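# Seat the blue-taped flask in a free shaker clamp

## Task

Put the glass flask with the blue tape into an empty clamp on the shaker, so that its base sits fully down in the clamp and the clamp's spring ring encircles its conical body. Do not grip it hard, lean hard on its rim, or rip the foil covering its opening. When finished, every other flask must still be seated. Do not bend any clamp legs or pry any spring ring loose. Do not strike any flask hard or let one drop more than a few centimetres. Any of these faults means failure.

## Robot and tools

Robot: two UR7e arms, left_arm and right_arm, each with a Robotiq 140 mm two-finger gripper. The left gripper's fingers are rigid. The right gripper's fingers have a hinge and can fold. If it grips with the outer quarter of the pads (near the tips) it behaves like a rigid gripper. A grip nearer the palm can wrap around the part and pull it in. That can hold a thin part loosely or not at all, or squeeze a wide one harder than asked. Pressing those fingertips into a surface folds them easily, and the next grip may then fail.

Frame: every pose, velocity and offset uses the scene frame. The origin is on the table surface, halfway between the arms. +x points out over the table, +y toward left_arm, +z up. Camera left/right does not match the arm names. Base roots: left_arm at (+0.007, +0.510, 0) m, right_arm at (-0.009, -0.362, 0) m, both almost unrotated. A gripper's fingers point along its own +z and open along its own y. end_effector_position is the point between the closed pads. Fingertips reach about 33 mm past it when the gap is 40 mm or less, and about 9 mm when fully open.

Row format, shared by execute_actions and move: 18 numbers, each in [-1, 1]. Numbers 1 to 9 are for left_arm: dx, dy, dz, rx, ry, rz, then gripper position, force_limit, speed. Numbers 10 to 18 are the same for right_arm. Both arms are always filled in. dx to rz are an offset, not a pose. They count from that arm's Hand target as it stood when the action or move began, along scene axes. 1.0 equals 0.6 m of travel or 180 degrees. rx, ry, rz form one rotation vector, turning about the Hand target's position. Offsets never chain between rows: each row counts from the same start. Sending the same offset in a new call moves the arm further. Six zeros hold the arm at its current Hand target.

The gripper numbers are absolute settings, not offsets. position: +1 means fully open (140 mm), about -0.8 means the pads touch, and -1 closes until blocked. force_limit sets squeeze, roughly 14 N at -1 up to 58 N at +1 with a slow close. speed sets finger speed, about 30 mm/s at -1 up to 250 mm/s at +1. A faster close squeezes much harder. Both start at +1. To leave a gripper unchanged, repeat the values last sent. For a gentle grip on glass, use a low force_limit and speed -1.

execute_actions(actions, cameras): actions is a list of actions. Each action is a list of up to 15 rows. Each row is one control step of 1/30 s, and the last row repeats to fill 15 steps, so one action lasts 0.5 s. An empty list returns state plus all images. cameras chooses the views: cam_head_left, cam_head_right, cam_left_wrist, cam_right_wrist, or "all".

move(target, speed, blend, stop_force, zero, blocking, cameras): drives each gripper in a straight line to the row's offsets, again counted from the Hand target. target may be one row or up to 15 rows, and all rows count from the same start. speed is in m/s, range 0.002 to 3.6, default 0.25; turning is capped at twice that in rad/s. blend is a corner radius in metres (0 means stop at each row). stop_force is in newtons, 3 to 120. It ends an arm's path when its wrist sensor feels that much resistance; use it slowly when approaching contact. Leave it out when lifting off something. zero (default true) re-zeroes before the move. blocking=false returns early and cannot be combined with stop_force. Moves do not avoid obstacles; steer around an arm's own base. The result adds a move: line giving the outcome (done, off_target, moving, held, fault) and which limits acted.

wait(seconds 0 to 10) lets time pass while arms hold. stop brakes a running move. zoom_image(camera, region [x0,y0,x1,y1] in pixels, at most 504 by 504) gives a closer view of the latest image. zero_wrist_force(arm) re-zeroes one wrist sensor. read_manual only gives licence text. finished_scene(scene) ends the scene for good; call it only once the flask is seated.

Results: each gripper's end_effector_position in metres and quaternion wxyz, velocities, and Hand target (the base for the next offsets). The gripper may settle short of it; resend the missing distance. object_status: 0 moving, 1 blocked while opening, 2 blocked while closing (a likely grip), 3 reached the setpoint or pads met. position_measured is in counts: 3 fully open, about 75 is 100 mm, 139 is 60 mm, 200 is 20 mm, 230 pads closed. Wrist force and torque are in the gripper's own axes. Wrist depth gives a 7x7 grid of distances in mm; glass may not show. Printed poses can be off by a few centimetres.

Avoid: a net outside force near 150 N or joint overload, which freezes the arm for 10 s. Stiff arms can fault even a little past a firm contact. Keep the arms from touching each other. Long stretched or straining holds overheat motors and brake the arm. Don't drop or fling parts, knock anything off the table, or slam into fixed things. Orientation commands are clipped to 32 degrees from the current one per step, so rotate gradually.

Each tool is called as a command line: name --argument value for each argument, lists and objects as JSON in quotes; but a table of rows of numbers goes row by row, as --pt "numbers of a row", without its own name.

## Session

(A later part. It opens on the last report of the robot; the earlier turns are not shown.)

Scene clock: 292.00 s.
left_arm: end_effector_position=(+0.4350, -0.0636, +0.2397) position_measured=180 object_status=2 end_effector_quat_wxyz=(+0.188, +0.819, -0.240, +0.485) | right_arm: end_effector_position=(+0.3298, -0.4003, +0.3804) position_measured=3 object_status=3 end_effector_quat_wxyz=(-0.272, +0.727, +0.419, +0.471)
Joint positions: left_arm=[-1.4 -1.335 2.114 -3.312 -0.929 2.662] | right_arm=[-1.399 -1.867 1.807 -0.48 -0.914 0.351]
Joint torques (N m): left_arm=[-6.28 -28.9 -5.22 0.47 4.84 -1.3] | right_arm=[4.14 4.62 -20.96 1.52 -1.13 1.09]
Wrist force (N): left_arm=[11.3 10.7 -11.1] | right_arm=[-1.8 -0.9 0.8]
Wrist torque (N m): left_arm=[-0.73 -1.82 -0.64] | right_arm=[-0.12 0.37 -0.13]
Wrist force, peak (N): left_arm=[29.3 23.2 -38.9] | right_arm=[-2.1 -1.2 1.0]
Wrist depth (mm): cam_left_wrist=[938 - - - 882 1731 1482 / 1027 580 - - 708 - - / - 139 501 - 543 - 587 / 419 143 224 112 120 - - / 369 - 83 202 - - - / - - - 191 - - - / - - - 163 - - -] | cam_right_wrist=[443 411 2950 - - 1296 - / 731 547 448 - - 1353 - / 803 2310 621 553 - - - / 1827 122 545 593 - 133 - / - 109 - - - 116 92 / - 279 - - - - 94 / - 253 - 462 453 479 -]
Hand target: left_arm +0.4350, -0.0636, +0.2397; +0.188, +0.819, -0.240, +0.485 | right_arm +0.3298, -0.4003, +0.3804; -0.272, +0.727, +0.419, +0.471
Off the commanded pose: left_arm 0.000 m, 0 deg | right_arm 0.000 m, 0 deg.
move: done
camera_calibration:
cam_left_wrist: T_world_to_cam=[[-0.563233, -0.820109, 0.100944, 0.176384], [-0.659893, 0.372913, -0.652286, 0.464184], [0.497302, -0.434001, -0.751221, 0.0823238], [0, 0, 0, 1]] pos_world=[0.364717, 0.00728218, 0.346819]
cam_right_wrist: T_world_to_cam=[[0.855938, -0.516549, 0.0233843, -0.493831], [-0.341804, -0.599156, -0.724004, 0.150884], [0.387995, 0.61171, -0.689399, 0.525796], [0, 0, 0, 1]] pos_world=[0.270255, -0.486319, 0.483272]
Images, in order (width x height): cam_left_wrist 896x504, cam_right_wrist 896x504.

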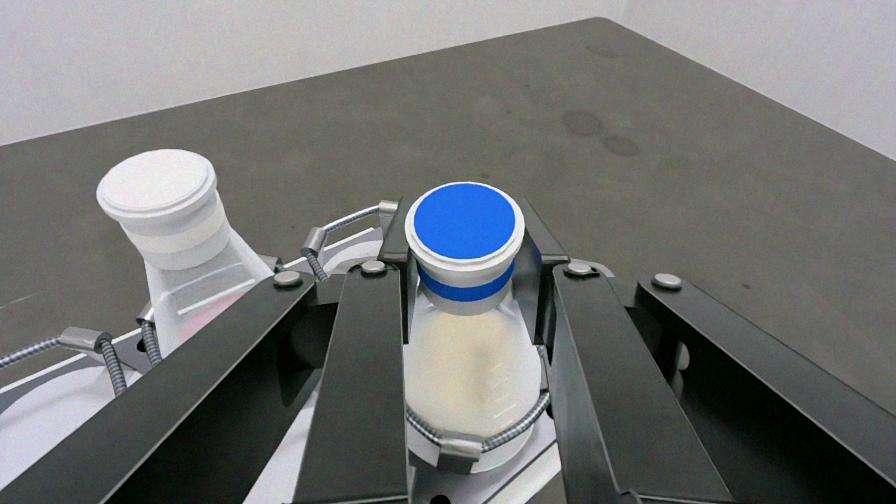

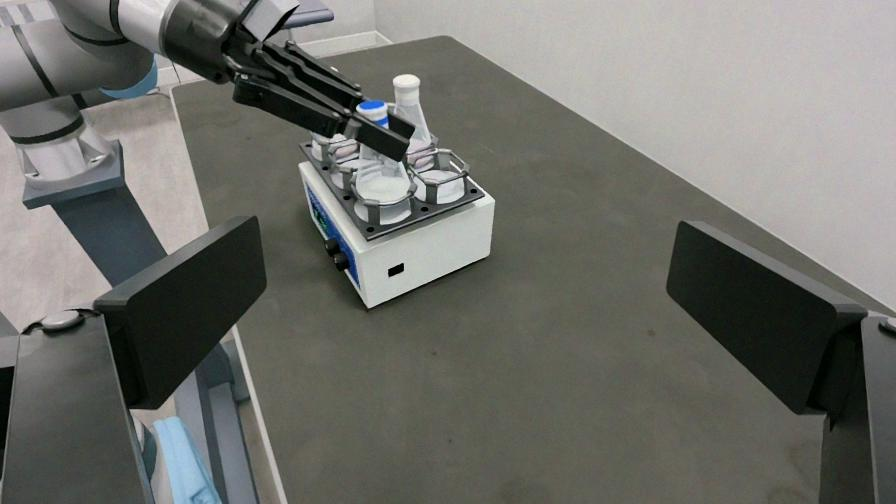

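move --target '[-0.0086,-0.0123,0,0.0273,-0.0191,0,-1,-1,-1,0,0,0,0,0,0,1,1,1]' --speed 0.02

move --target '[0,0,-0.05,0,0,0,-1,-1,-1,0,0,0,0,0,0,1,1,1]' --speed 0.01 --stop_force 20 --cameras '["all"]'

zoom_image --camera "cam_right_wrist" --region '[345, 130, 425, 220]'

zoom_image --camera "cam_left_wrist" --region '[300, 150, 620, 504]'

Scene clock: 296.23 s.
left_arm: end_effector_position=(+0.4298, -0.0710, +0.2397) position_measured=180 object_status=2 end_effector_quat_wxyz=(+0.145, +0.812, -0.266, +0.499) | right_arm: end_effector_position=(+0.3298, -0.4003, +0.3804) position_measured=3 object_status=3 end_effector_quat_wxyz=(-0.272, +0.727, +0.419, +0.471)
Joint positions: left_arm=[-1.438 -1.325 2.088 -3.251 -0.856 2.709] | right_arm=[-1.399 -1.867 1.807 -0.48 -0.914 0.351]
Joint torques (N m): left_arm=[-4.67 -30.61 -20.33 -4.98 -0.01 -0.16] | right_arm=[5.86 4.01 -20.51 1.51 -1.18 1.12]
Wrist force (N): left_arm=[0.4 1.0 2.6] | right_arm=[-2.0 -0.7 0.8]
Wrist torque (N m): left_arm=[0.23 -1.09 -0.56] | right_arm=[-0.09 0.39 -0.13]
Wrist force, peak (N): left_arm=[11.8 10.7 -11.3] | right_arm=[-2.3 -1.0 1.1]
Wrist depth (mm): cam_left_wrist=[- - - - - - - / 919 - - - - 611 591 / - - - - 548 525 525 / 443 144 113 111 115 460 - / 413 - 83 - - - 388 / - - - - - - - / - - - 164 - - -] | cam_right_wrist=[412 399 2424 - 1913 1316 1038 / 749 972 440 - - - - / 790 1991 579 537 - - - / 1632 123 538 596 - 133 - / - 109 - - - 115 92 / - 1243 - - - - 94 / - 252 - - - 475 -]
Hand target: left_arm +0.4298, -0.0710, +0.2397; +0.146, +0.812, -0.266, +0.499 | right_arm +0.3298, -0.4003, +0.3804; -0.272, +0.727, +0.419, +0.471
Off the commanded pose: left_arm 0.000 m, 0 deg | right_arm 0.000 m, 0 deg.
move: done

Scene clock: 297.37 s.
left_arm: end_effector_position=(+0.4298, -0.0711, +0.2387) position_measured=180 object_status=2 end_effector_quat_wxyz=(+0.146, +0.812, -0.266, +0.499) | right_arm: end_effector_position=(+0.3298, -0.4003, +0.3804) position_measured=3 object_status=3 end_effector_quat_wxyz=(-0.272, +0.727, +0.419, +0.471)
Joint positions: left_arm=[-1.438 -1.323 2.089 -3.255 -0.856 2.709] | right_arm=[-1.399 -1.867 1.807 -0.48 -0.914 0.351]
Joint torques (N m): left_arm=[0.43 -31.11 -18.75 -1.54 2.38 0.17] | right_arm=[5.88 4.45 -20.13 1.32 -1.02 1.12]
Wrist force (N): left_arm=[12.5 8.0 -2.0] | right_arm=[-2.2 -0.9 0.6]
Wrist torque (N m): left_arm=[0.30 -1.31 -0.53] | right_arm=[-0.11 0.45 -0.12]
Wrist force, peak (N): left_arm=[21.7 7.1 -9.0] | right_arm=[-2.3 -1.0 1.1]
Wrist depth (mm): cam_left_wrist=[- - - 788 - - - / 934 - - - - - - / 535 512 - - 532 - - / - 145 - 112 135 - - / - - 83 201 - - - / - - - 189 - - - / - - - 164 - - -] | cam_right_wrist=[411 395 2524 - 1749 - 1118 / 742 800 440 - 1712 1368 - / 792 1928 621 554 - - 1128 / 1737 123 538 - - 133 - / - 109 - - - 116 92 / - 1230 - - - 508 94 / - 252 - - 445 461 -]
Hand target: left_arm +0.4298, -0.0711, +0.2387; +0.146, +0.812, -0.266, +0.499 (not the last commanded pose) | right_arm +0.3298, -0.4003, +0.3804; -0.272, +0.727, +0.419, +0.471
Off the commanded pose: left_arm 0.029 m, 0 deg | right_arm 0.000 m, 0 deg.
move: contact (left_arm)
camera_calibration:
cam_left_wrist: T_world_to_cam=[[-0.566292, -0.824199, -0.00301145, 0.193164], [-0.620516, 0.428744, -0.656611, 0.450904], [0.54247, -0.369965, -0.754223, 0.0666956], [0, 0, 0, 1]] pos_world=[0.353, -0.00944188, 0.346954]
cam_right_wrist: T_world_to_cam=[[0.855938, -0.516549, 0.0233843, -0.493831], [-0.341804, -0.599156, -0.724004, 0.150884], [0.387995, 0.61171, -0.689399, 0.525796], [0, 0, 0, 1]] pos_world=[0.270255, -0.486319, 0.483272]

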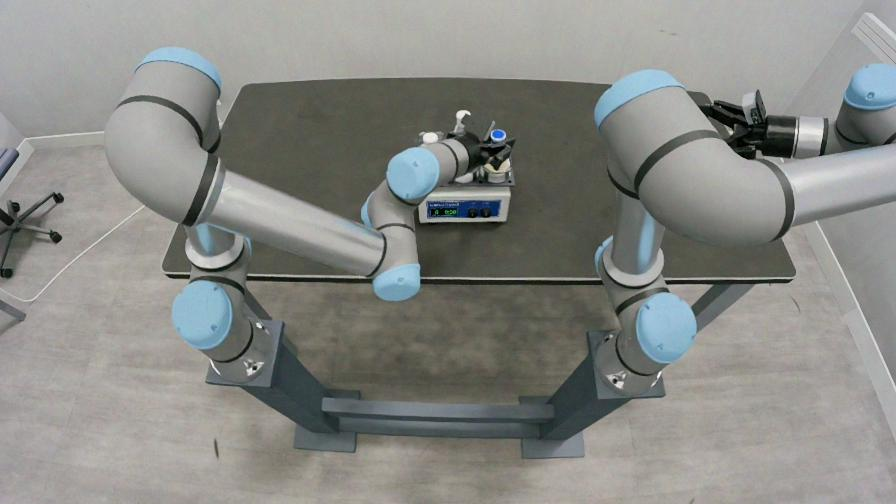

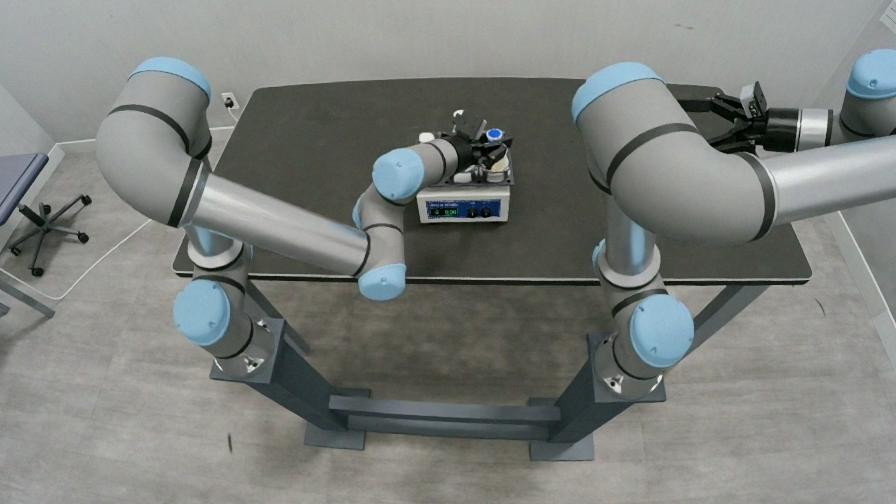

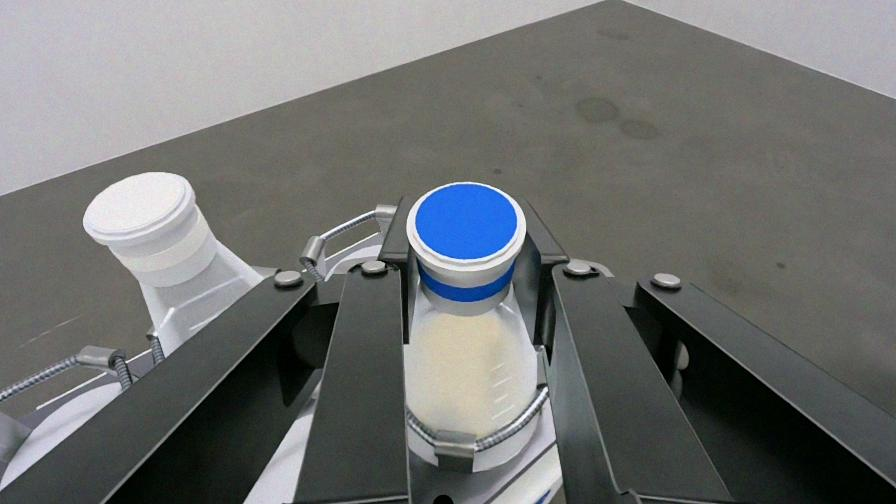

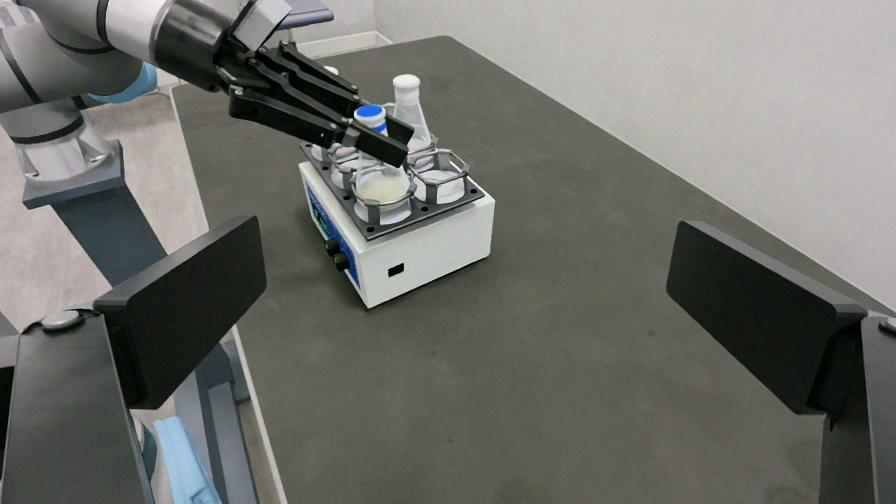

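Scaled by 5.600 from the camera's 896x504 image, which has a finer 1280x720 frame.

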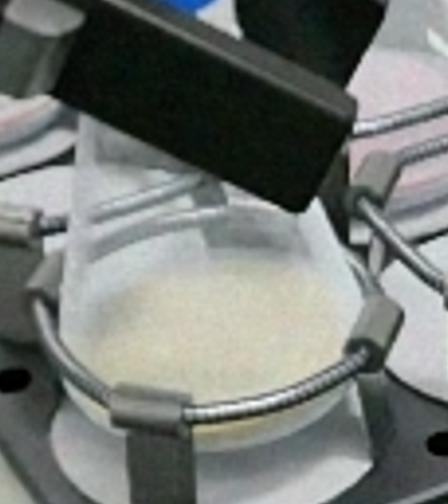

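Scaled by 1.424 from the camera's 896x504 image, which has a finer 1280x720 frame.

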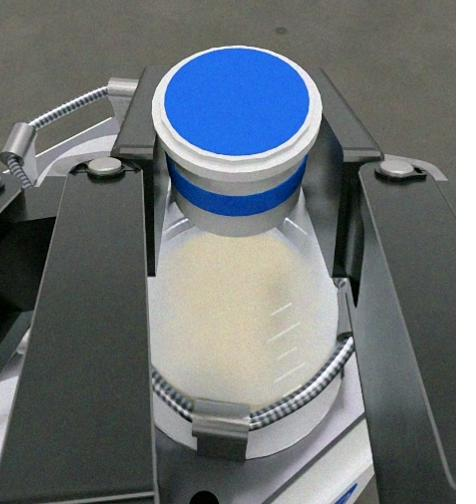

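move --target '[0,0,-0.04,0,0,0,-1,-1,-1,0,0,0,0,0,0,1,1,1]' --speed 0.01 --stop_force 35 --zero false --cameras '["cam_right_wrist","cam_left_wrist"]'

zoom_image --camera "cam_right_wrist" --region '[345, 90, 425, 230]'

zoom_image --camera "cam_left_wrist" --region '[300, 150, 620, 504]'

Scene clock: 300.67 s.
left_arm: end_effector_position=(+0.4298, -0.0712, +0.2288) position_measured=180 object_status=2 end_effector_quat_wxyz=(+0.146, +0.812, -0.266, +0.499) | right_arm: end_effector_position=(+0.3298, -0.4003, +0.3804) position_measured=3 object_status=3 end_effector_quat_wxyz=(-0.272, +0.727, +0.419, +0.471)
Joint positions: left_arm=[-1.438 -1.303 2.099 -3.285 -0.856 2.709] | right_arm=[-1.399 -1.867 1.807 -0.48 -0.914 0.351]
Joint torques (N m): left_arm=[1.5 -13.41 -8.37 3.31 -3.04 -0.8] | right_arm=[5.13 4.65 -22.1 1.46 -1.16 0.97]
Wrist force (N): left_arm=[33.9 5.5 -4.1] | right_arm=[-2.1 -1.1 0.7]
Wrist torque (N m): left_arm=[0.46 -1.79 -0.41] | right_arm=[-0.15 0.44 -0.12]
Wrist force, peak (N): left_arm=[42.3 5.6 -6.4] | right_arm=[-2.2 -1.2 1.1]
Wrist depth (mm): cam_left_wrist=[- 1073 1114 856 - - - / - - - - - 613 586 / 126 128 - 120 - 567 - / - 212 113 112 135 - 439 / 381 - 83 128 - - 387 / - - - - - - - / - - - - - - -] | cam_right_wrist=[403 408 3099 - - 1275 1038 / 722 508 442 - 1560 1521 1118 / 792 2007 575 560 - 1296 - / 1855 122 537 577 - 133 1079 / - 109 - - - 116 92 / - 1275 - 560 - - 94 / - 255 - - - - -]
Hand target: left_arm +0.4298, -0.0712, +0.2288; +0.146, +0.812, -0.266, +0.499 (not the last commanded pose) | right_arm +0.3298, -0.4003, +0.3804; -0.272, +0.727, +0.419, +0.471
Off the commanded pose: left_arm 0.014 m, 0 deg | right_arm 0.000 m, 0 deg.
move: contact (left_arm)
camera_calibration:
cam_left_wrist: T_world_to_cam=[[-0.566232, -0.824242, -0.00243507, 0.192918], [-0.620377, 0.428124, -0.657147, 0.444461], [0.542691, -0.370587, -0.753758, 0.0589102], [0, 0, 0, 1]] pos_world=[0.353, -0.00944174, 0.33695]
cam_right_wrist: T_world_to_cam=[[0.855938, -0.516549, 0.0233843, -0.493831], [-0.341804, -0.599156, -0.724004, 0.150884], [0.387995, 0.61171, -0.689399, 0.525796], [0, 0, 0, 1]] pos_world=[0.270255, -0.486319, 0.483272]
Images, in order (width x height): cam_left_wrist 896x504, cam_right_wrist 896x504.

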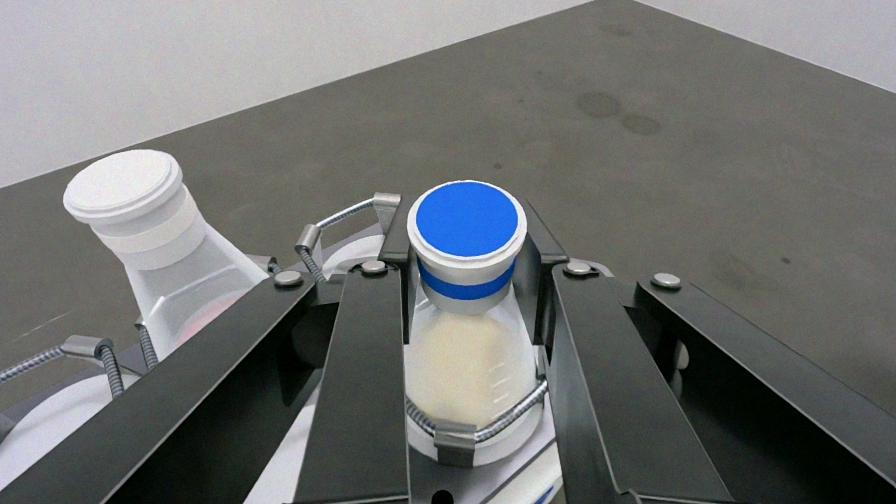

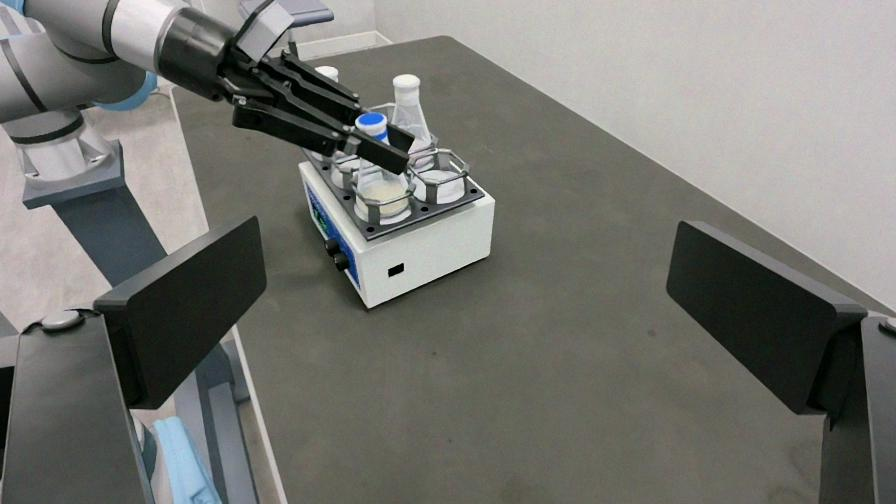

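Scaled by 3.600 from the camera's 896x504 image, which has a finer 1280x720 frame.

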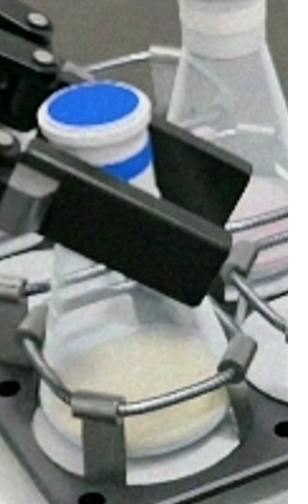

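Scaled by 1.424 from the camera's 896x504 image, which has a finer 1280x720 frame.

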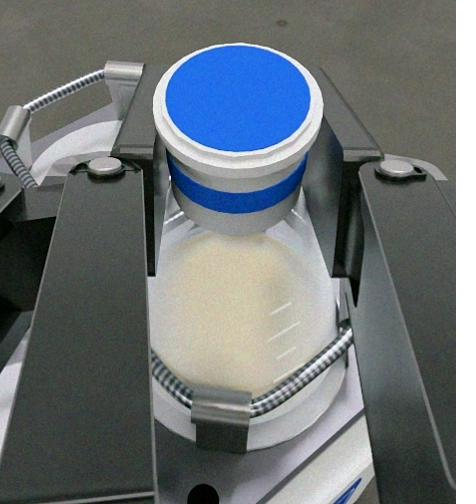

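move --target '[0,0,-0.04,0,0,0,-1,-1,-1,0,0,0,0,0,0,1,1,1]' --speed 0.01 --stop_force 48 --zero false --cameras '["cam_right_wrist","cam_left_wrist"]'

zoom_image --camera "cam_right_wrist" --region '[335, 90, 435, 230]'

zoom_image --camera "cam_left_wrist" --region '[300, 150, 620, 504]'

Scene clock: 302.70 s.
left_arm: end_effector_position=(+0.4298, -0.0713, +0.2281) position_measured=180 object_status=2 end_effector_quat_wxyz=(+0.146, +0.811, -0.266, +0.500) | right_arm: end_effector_position=(+0.3298, -0.4003, +0.3804) position_measured=3 object_status=3 end_effector_quat_wxyz=(-0.272, +0.727, +0.419, +0.471)
Joint positions: left_arm=[-1.438 -1.301 2.099 -3.288 -0.856 2.709] | right_arm=[-1.399 -1.867 1.807 -0.48 -0.914 0.351]
Joint torques (N m): left_arm=[1.77 -10.89 -3.63 7.35 -3.02 -1.07] | right_arm=[6.11 3.15 -20.6 1.38 -1.19 1.02]
Wrist force (N): left_arm=[42.6 4.5 -6.2] | right_arm=[-1.8 -0.9 0.7]
Wrist torque (N m): left_arm=[0.52 -1.98 -0.33] | right_arm=[-0.12 0.37 -0.12]
Wrist force, peak (N): left_arm=[53.0 4.6 -8.2] | right_arm=[-2.2 -1.3 0.8]
Wrist depth (mm): cam_left_wrist=[- - 1204 1103 807 - - / - 1180 - - 607 - - / - 547 548 - - - 549 / - 438 113 115 115 - - / 391 - 83 - - - - / - - - - - - - / - - - - - - -] | cam_right_wrist=[399 402 1237 - 1654 1338 - / 518 517 455 702 - 1457 1029 / 790 2377 571 568 - 1376 1046 / 1827 122 589 577 - 133 1134 / - 109 - - - 116 92 / - 1134 - - - 521 94 / - 252 474 - - - -]
Hand target: left_arm +0.4298, -0.0713, +0.2281; +0.146, +0.811, -0.266, +0.500 (not the last commanded pose) | right_arm +0.3298, -0.4003, +0.3804; -0.272, +0.727, +0.419, +0.471
Off the commanded pose: left_arm 0.023 m, 0 deg | right_arm 0.000 m, 0 deg.
move: contact (left_arm)
camera_calibration:
cam_left_wrist: T_world_to_cam=[[-0.56621, -0.824259, -0.00193309, 0.19274], [-0.620319, 0.427659, -0.657504, 0.444095], [0.54278, -0.371086, -0.753448, 0.0582404], [0, 0, 0, 1]] pos_world=[0.353, -0.00944157, 0.336248]
cam_right_wrist: T_world_to_cam=[[0.855938, -0.516549, 0.0233843, -0.493831], [-0.341804, -0.599156, -0.724004, 0.150884], [0.387995, 0.61171, -0.689399, 0.525796], [0, 0, 0, 1]] pos_world=[0.270255, -0.486319, 0.483272]
Images, in order (width x height): cam_left_wrist 896x504, cam_right_wrist 896x504.

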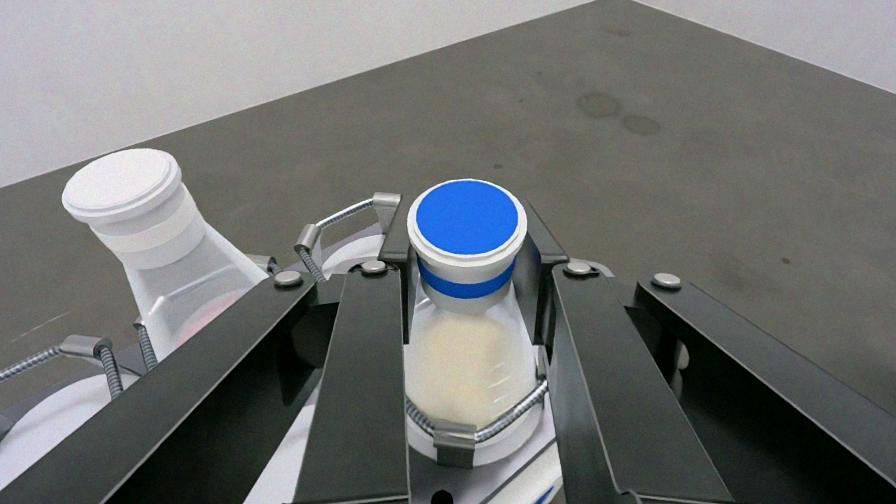

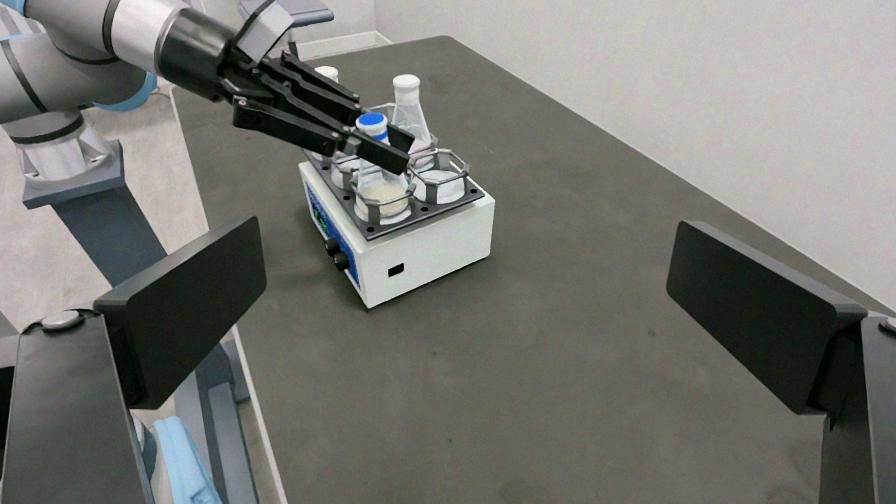

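Scaled by 3.600 from the camera's 896x504 image, which has a finer 1280x720 frame.

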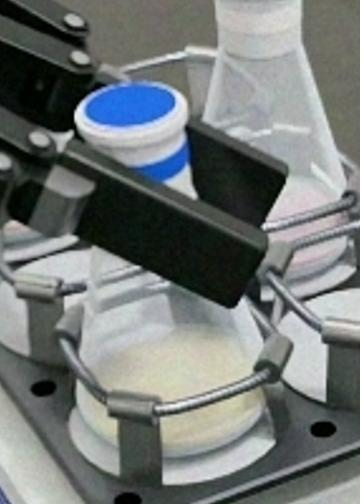

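Scaled by 1.424 from the camera's 896x504 image, which has a finer 1280x720 frame.

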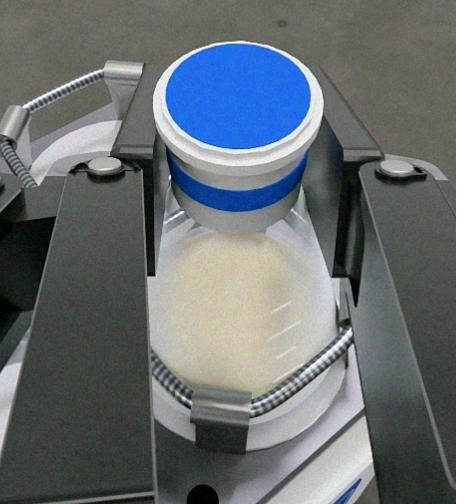

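zoom_image --camera "cam_right_wrist" --region '[345, 165, 425, 225]'

zoom_image --camera "cam_left_wrist" --region '[400, 380, 560, 504]'

Scaled by 6.300 from the camera's 896x504 image, which has a finer 1280x720 frame.

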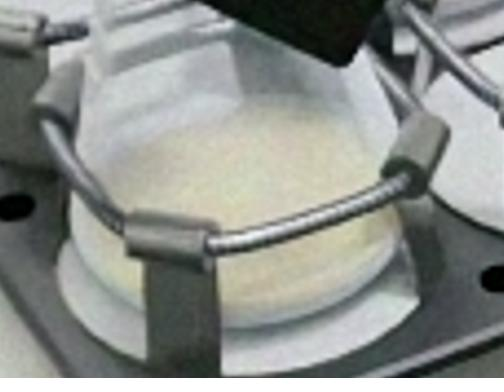

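Scaled by 3.150 from the camera's 896x504 image, which has a finer 1280x720 frame.

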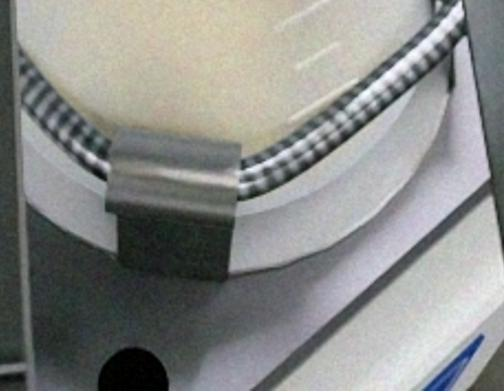

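zoom_image --camera "cam_right_wrist" --region '[375, 70, 475, 230]'

zoom_image --camera "cam_left_wrist" --region '[0, 150, 320, 504]'

Scaled by 3.150 from the camera's 896x504 image, which has a finer 1280x720 frame.

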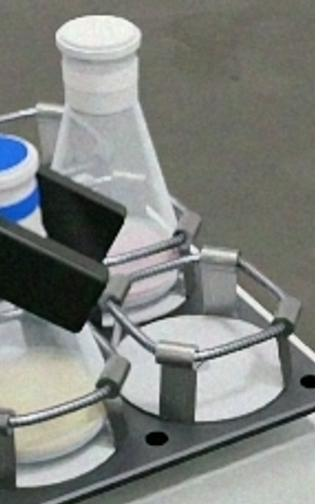

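Scaled by 1.424 from the camera's 896x504 image, which has a finer 1280x720 frame.

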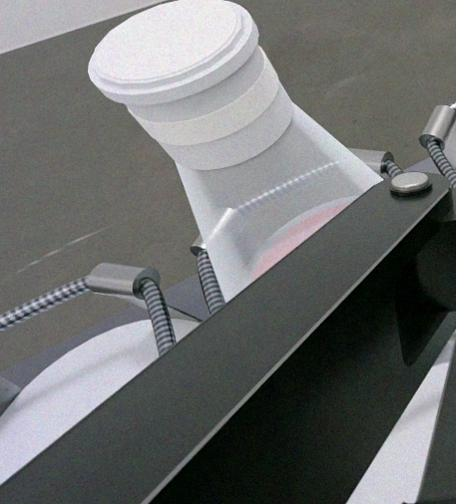

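move --pt "0 0 0.003 0 0 0 -1 -1 -1 0 0 0 0 0 0 1 1 1" --pt "0 0 0.003 0 0 0 -0.1 -1 -1 0 0 0 0 0 0 1 1 1" --speed 0.02 --cameras '["cam_right_wrist","cam_left_wrist"]'

zoom_image --camera "cam_right_wrist" --region '[335, 90, 435, 230]'

zoom_image --camera "cam_left_wrist" --region '[300, 150, 620, 504]'

Scene clock: 313.40 s.
left_arm: end_effector_position=(+0.4298, -0.0713, +0.2299) position_measured=141 object_status=0 end_effector_quat_wxyz=(+0.146, +0.811, -0.266, +0.500) | right_arm: end_effector_position=(+0.3298, -0.4003, +0.3804) position_measured=3 object_status=3 end_effector_quat_wxyz=(-0.272, +0.727, +0.419, +0.471)
Joint positions: left_arm=[-1.438 -1.305 2.098 -3.283 -0.856 2.709] | right_arm=[-1.399 -1.867 1.807 -0.48 -0.914 0.351]
Joint torques (N m): left_arm=[0.37 -36.85 -22.67 -5.14 2.09 -0.72] | right_arm=[6.02 3.74 -21.35 1.42 -1.12 0.85]
Wrist force (N): left_arm=[4.1 -0.6 -0.7] | right_arm=[-2.0 -0.9 0.8]
Wrist torque (N m): left_arm=[-0.08 -0.93 -0.21] | right_arm=[-0.13 0.39 -0.12]
Wrist force, peak (N): left_arm=[42.8 4.5 -6.3] | right_arm=[-2.4 -1.1 1.1]
Wrist depth (mm): cam_left_wrist=[- - - - - 841 1501 / 997 - - 638 638 - - / - - - - - 508 513 / - 142 130 120 139 442 - / 403 82 110 186 119 92 - / - - - 194 - - - / - - - 171 - - -] | cam_right_wrist=[400 397 2524 - - - - / 740 492 451 - 1540 - 1079 / 782 1928 545 559 - - 1172 / 1689 122 527 597 - 133 - / - 109 - - - 116 92 / - 1024 - 487 - 507 94 / - 251 458 477 - - -]
Hand target: left_arm +0.4298, -0.0713, +0.2299; +0.146, +0.811, -0.266, +0.500 | right_arm +0.3298, -0.4003, +0.3804; -0.272, +0.727, +0.419, +0.471
Off the commanded pose: left_arm 0.000 m, 0 deg | right_arm 0.000 m, 0 deg.
move: done
camera_calibration:
cam_left_wrist: T_world_to_cam=[[-0.56621, -0.824259, -0.00193309, 0.192743], [-0.620319, 0.427659, -0.657504, 0.445278], [0.54278, -0.371086, -0.753448, 0.0595966], [0, 0, 0, 1]] pos_world=[0.353, -0.00944157, 0.338048]
cam_right_wrist: T_world_to_cam=[[0.855938, -0.516549, 0.0233843, -0.493831], [-0.341804, -0.599156, -0.724004, 0.150884], [0.387995, 0.61171, -0.689399, 0.525796], [0, 0, 0, 1]] pos_world=[0.270255, -0.486319, 0.483272]
Images, in order (width x height): cam_left_wrist 896x504, cam_right_wrist 896x504.

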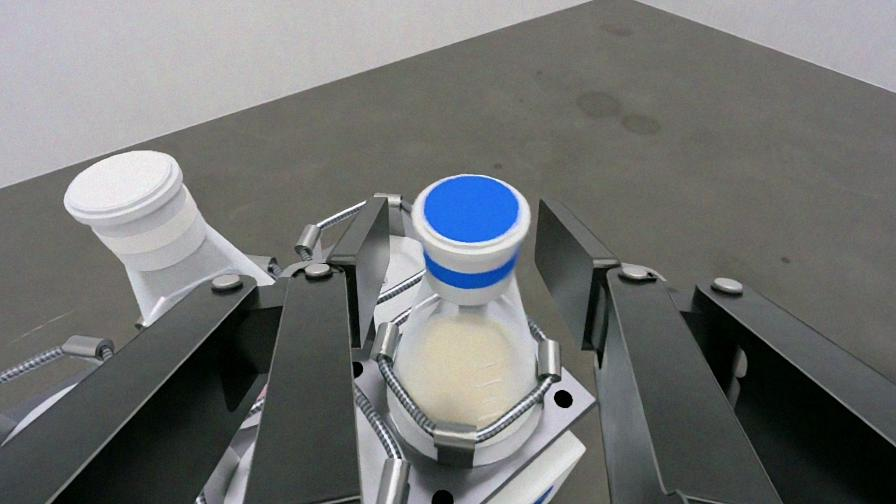

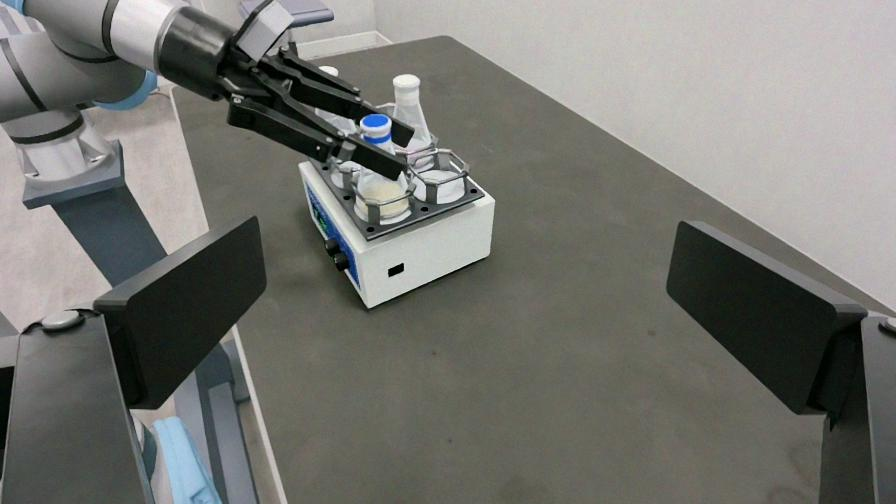

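Scaled by 3.600 from the camera's 896x504 image, which has a finer 1280x720 frame.

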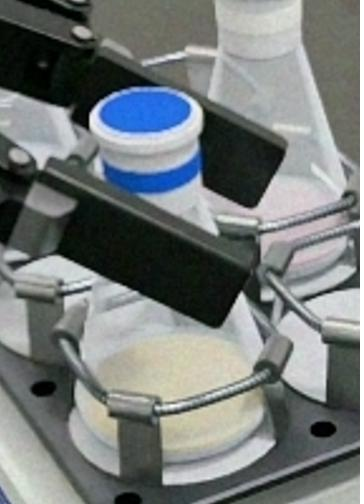

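Scaled by 1.424 from the camera's 896x504 image, which has a finer 1280x720 frame.

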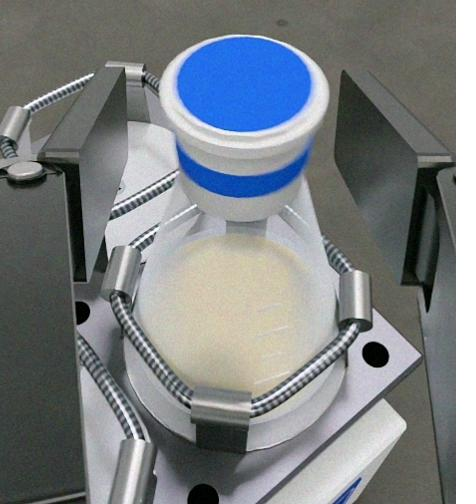

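execute_actions --actions '[]' --cameras '["cam_left_wrist", "cam_right_wrist"]'

zoom_image --camera "cam_right_wrist" --region '[335, 90, 435, 230]'

zoom_image --camera "cam_left_wrist" --region '[300, 150, 620, 504]'

Scene clock: 316.03 s.
left_arm: end_effector_position=(+0.4298, -0.0713, +0.2299) position_measured=141 object_status=3 end_effector_quat_wxyz=(+0.146, +0.811, -0.266, +0.500) | right_arm: end_effector_position=(+0.3298, -0.4003, +0.3804) position_measured=3 object_status=3 end_effector_quat_wxyz=(-0.272, +0.727, +0.419, +0.471)
Joint positions: left_arm=[-1.438 -1.305 2.098 -3.283 -0.856 2.709] | right_arm=[-1.399 -1.867 1.807 -0.48 -0.914 0.351]
Joint velocities: within noise
Joint torques (N m): left_arm=[1.15 -36.68 -22.85 -5.11 1.77 -0.76] | right_arm=[5.1 4.04 -21.6 1.48 -1.23 1.07]
Wrist force (N): left_arm=[4.1 -0.7 -0.6] | right_arm=[-2.1 -1.1 0.7]
Wrist torque (N m): left_arm=[-0.10 -0.95 -0.21] | right_arm=[-0.17 0.43 -0.12]
Wrist force, peak (N): left_arm=[4.4 -0.5 -0.3] | right_arm=[-2.4 -0.9 0.9]
Wrist depth (mm): cam_left_wrist=[912 - - - 785 - - / - - 664 - - 614 - / - 492 538 129 522 532 - / - 443 118 120 120 - 436 / - 82 110 204 138 92 - / - - - 199 - - - / - - - 173 - - -] | cam_right_wrist=[402 399 2310 - 1530 1391 1108 / 733 493 452 - - 1475 - / 805 2288 530 538 - 1449 - / 1841 122 577 583 - 133 - / - 109 573 - 584 123 92 / - 1345 - - - 529 94 / - 249 - 476 - - -]
Hand target: left_arm +0.4298, -0.0713, +0.2299; +0.146, +0.811, -0.266, +0.500 | right_arm +0.3298, -0.4003, +0.3804; -0.272, +0.727, +0.419, +0.471
Tool commands: left_gripper/position=-0.1 left_gripper/force_limit=-1.0 left_gripper/speed=-1.0 right_gripper/position=+1.0 right_gripper/force_limit=+1.0 right_gripper/speed=+1.0
Off the commanded pose: left_arm 0.000 m, 0 deg | right_arm 0.000 m, 0 deg.
camera_calibration:
cam_left_wrist: T_world_to_cam=[[-0.56621, -0.824259, -0.00193309, 0.192743], [-0.620319, 0.427659, -0.657504, 0.445278], [0.54278, -0.371086, -0.753448, 0.0595966], [0, 0, 0, 1]] pos_world=[0.353, -0.00944157, 0.338048]
cam_right_wrist: T_world_to_cam=[[0.855938, -0.516549, 0.0233843, -0.493831], [-0.341804, -0.599156, -0.724004, 0.150884], [0.387995, 0.61171, -0.689399, 0.525796], [0, 0, 0, 1]] pos_world=[0.270255, -0.486319, 0.483272]
Images, in order (width x height): cam_left_wrist 896x504, cam_right_wrist 896x504.

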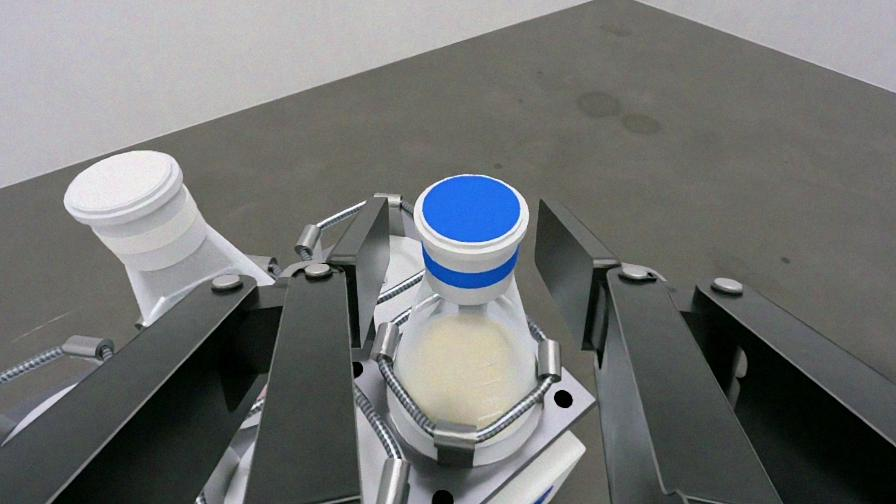

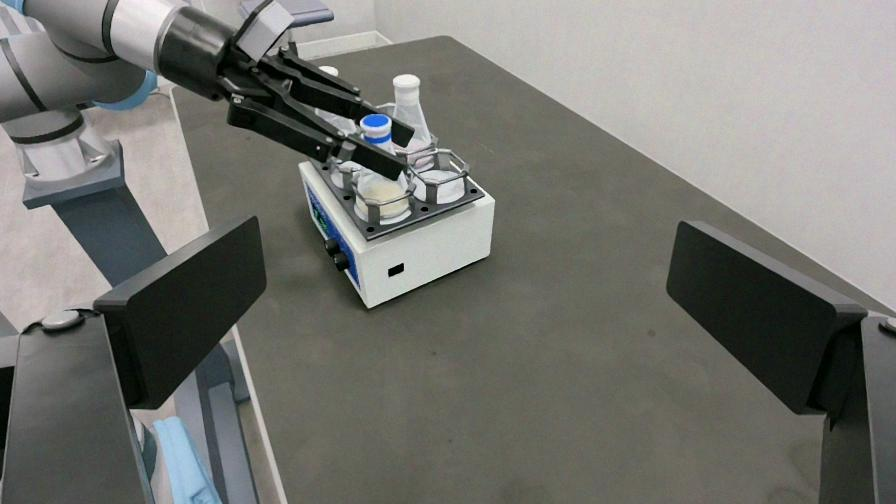

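Scaled by 3.600 from the camera's 896x504 image, which has a finer 1280x720 frame.

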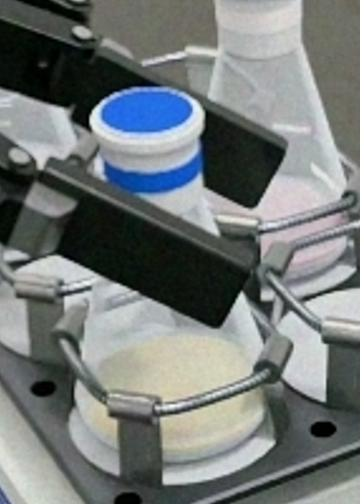

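Scaled by 1.424 from the camera's 896x504 image, which has a finer 1280x720 frame.

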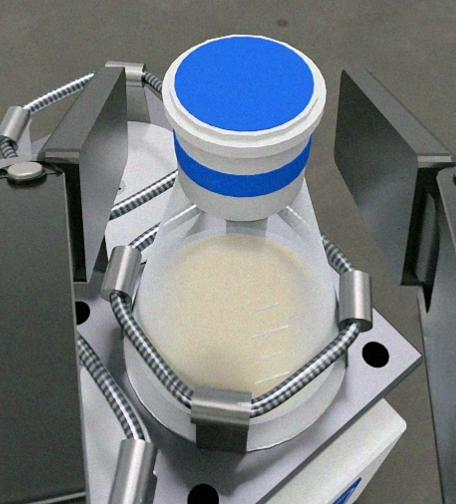

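move --pt "-0.191 0.134 0.129 0 0 0 -0.1 -1 -1 0 0 0 0 0 0 1 1 1" --pt "-0.291 0.304 0.329 0 0 0 -0.1 -1 -1 0 0 0 0 0 0 1 1 1" --speed '[0.08, 0.2]' --blend '[0.02, 0]' --cameras '["all"]'

zoom_image --camera "cam_right_wrist" --region '[305, 60, 485, 240]'

zoom_image --camera "cam_head_right" --region '[400, 100, 650, 300]'

Scene clock: 320.70 s.
left_arm: end_effector_position=(+0.2552, +0.1111, +0.4273) position_measured=141 object_status=3 end_effector_quat_wxyz=(+0.146, +0.811, -0.266, +0.500) | right_arm: end_effector_position=(+0.3298, -0.4003, +0.3804) position_measured=3 object_status=3 end_effector_quat_wxyz=(-0.272, +0.727, +0.419, +0.471)
Joint positions: left_arm=[-2.078 -2.293 2.116 -1.589 -0.486 1.822] | right_arm=[-1.399 -1.867 1.807 -0.48 -0.914 0.351]
Joint torques (N m): left_arm=[12.31 8.6 -24.45 -2.29 0.54 -1.89] | right_arm=[5.06 3.21 -21.71 1.22 -1.26 0.94]
Wrist force (N): left_arm=[4.1 -0.7 -0.3] | right_arm=[-1.9 -0.9 0.9]
Wrist torque (N m): left_arm=[-0.13 -0.95 -0.20] | right_arm=[-0.13 0.37 -0.12]
Wrist force, peak (N): left_arm=[5.3 -2.3 -2.6] | right_arm=[-2.3 -1.2 0.6]
Wrist depth (mm): cam_left_wrist=[- - - 1592 - - - / - 1340 1296 - - - - / - 847 869 - 758 746 - / - - 131 506 122 - 410 / - 82 110 444 - 92 403 / - - - 467 - - - / - - - 483 - - -] | cam_right_wrist=[690 2473 2881 - - - 1069 / 702 2577 - - - - - / 795 1943 575 545 819 1550 1166 / 1762 122 576 577 - 133 1155 / - 108 600 - - 116 92 / - 1055 - 527 520 - 94 / - 262 - - 503 - -]
Hand target: left_arm +0.2552, +0.1111, +0.4273; +0.146, +0.811, -0.266, +0.500 | right_arm +0.3298, -0.4003, +0.3804; -0.272, +0.727, +0.419, +0.471
Off the commanded pose: left_arm 0.000 m, 0 deg | right_arm 0.000 m, 0 deg.
move: done
camera_calibration:
cam_left_wrist: T_world_to_cam=[[-0.566377, -0.824144, -0.00203871, 0.244677], [-0.620227, 0.427865, -0.657458, 0.38868], [0.542712, -0.371104, -0.753489, 0.37082], [0, 0, 0, 1]] pos_world=[0.178401, 0.172959, 0.535448]
cam_right_wrist: T_world_to_cam=[[0.855938, -0.516549, 0.0233843, -0.493831], [-0.341804, -0.599156, -0.724004, 0.150884], [0.387995, 0.61171, -0.689399, 0.525796], [0, 0, 0, 1]] pos_world=[0.270255, -0.486319, 0.483272]

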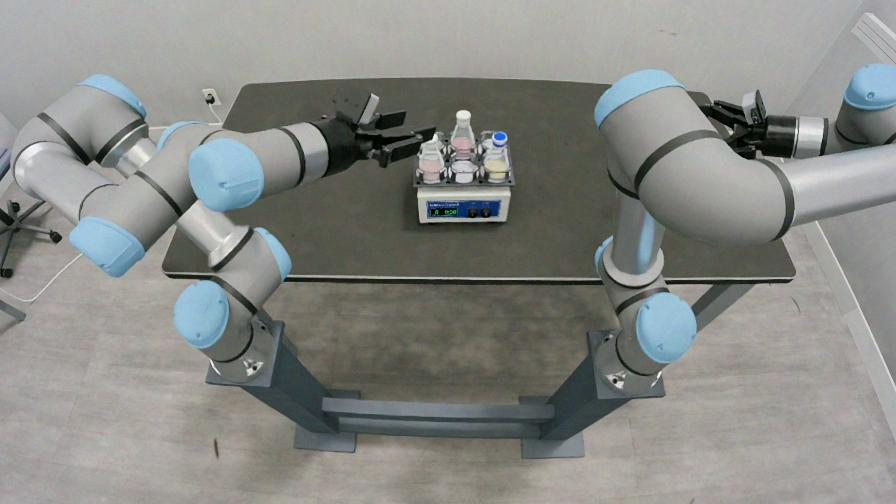

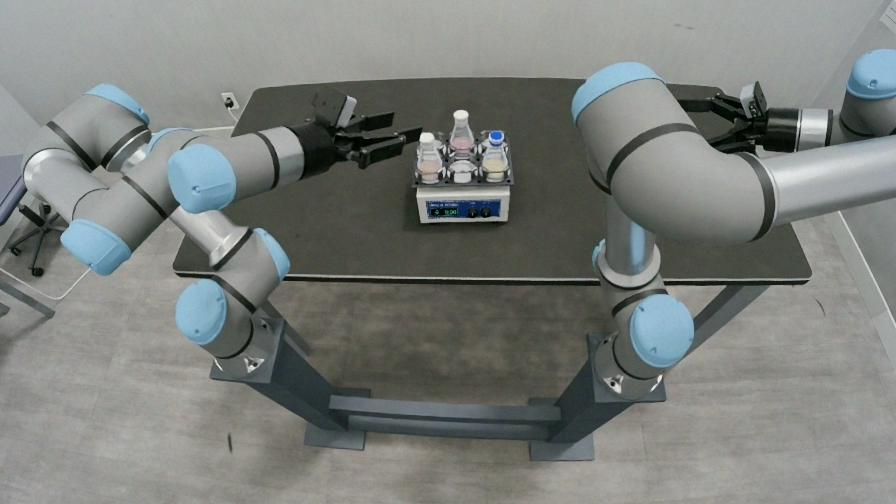

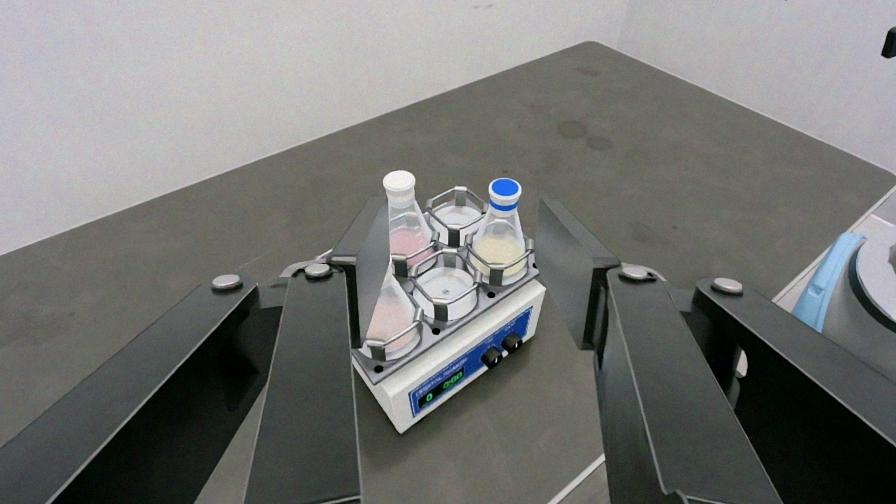

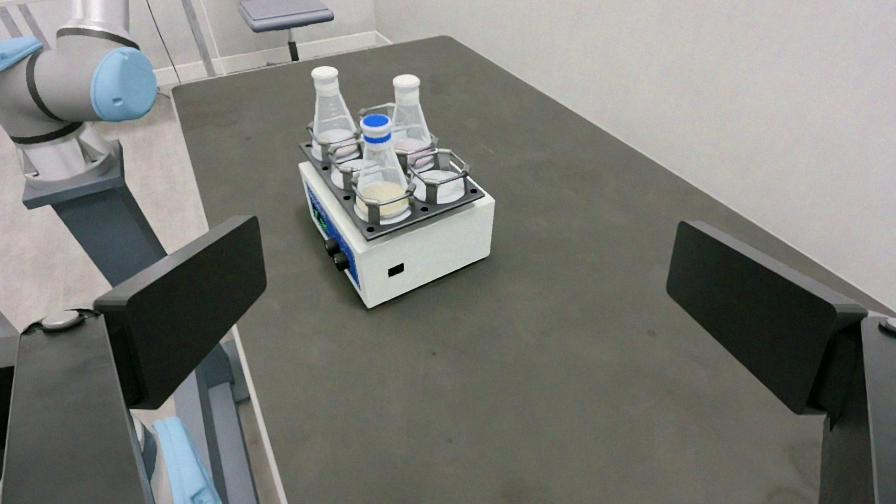

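Scaled by 2.800 from the camera's 896x504 image, which has a finer 1280x720 frame.

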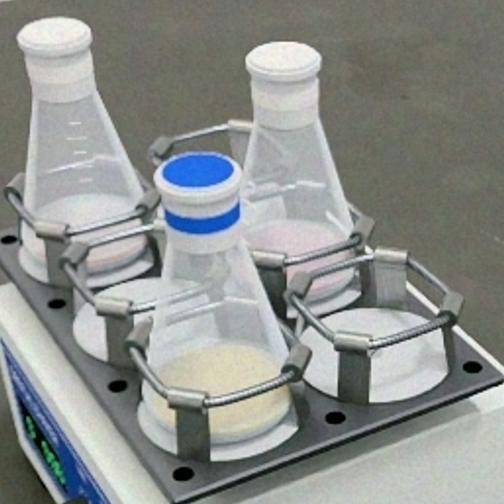

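Scaled by 2.016 from the camera's 896x504 image, which has a finer 1280x720 frame.

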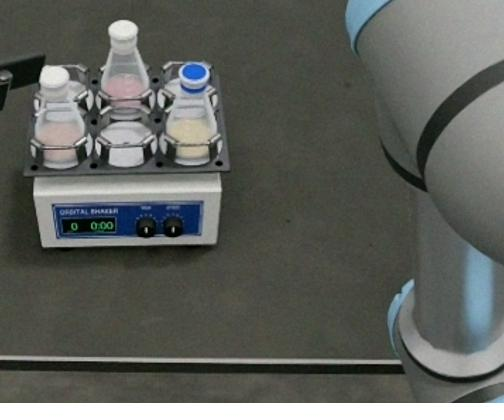

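finished_scene --scene 2

The scene is finished: the task was done.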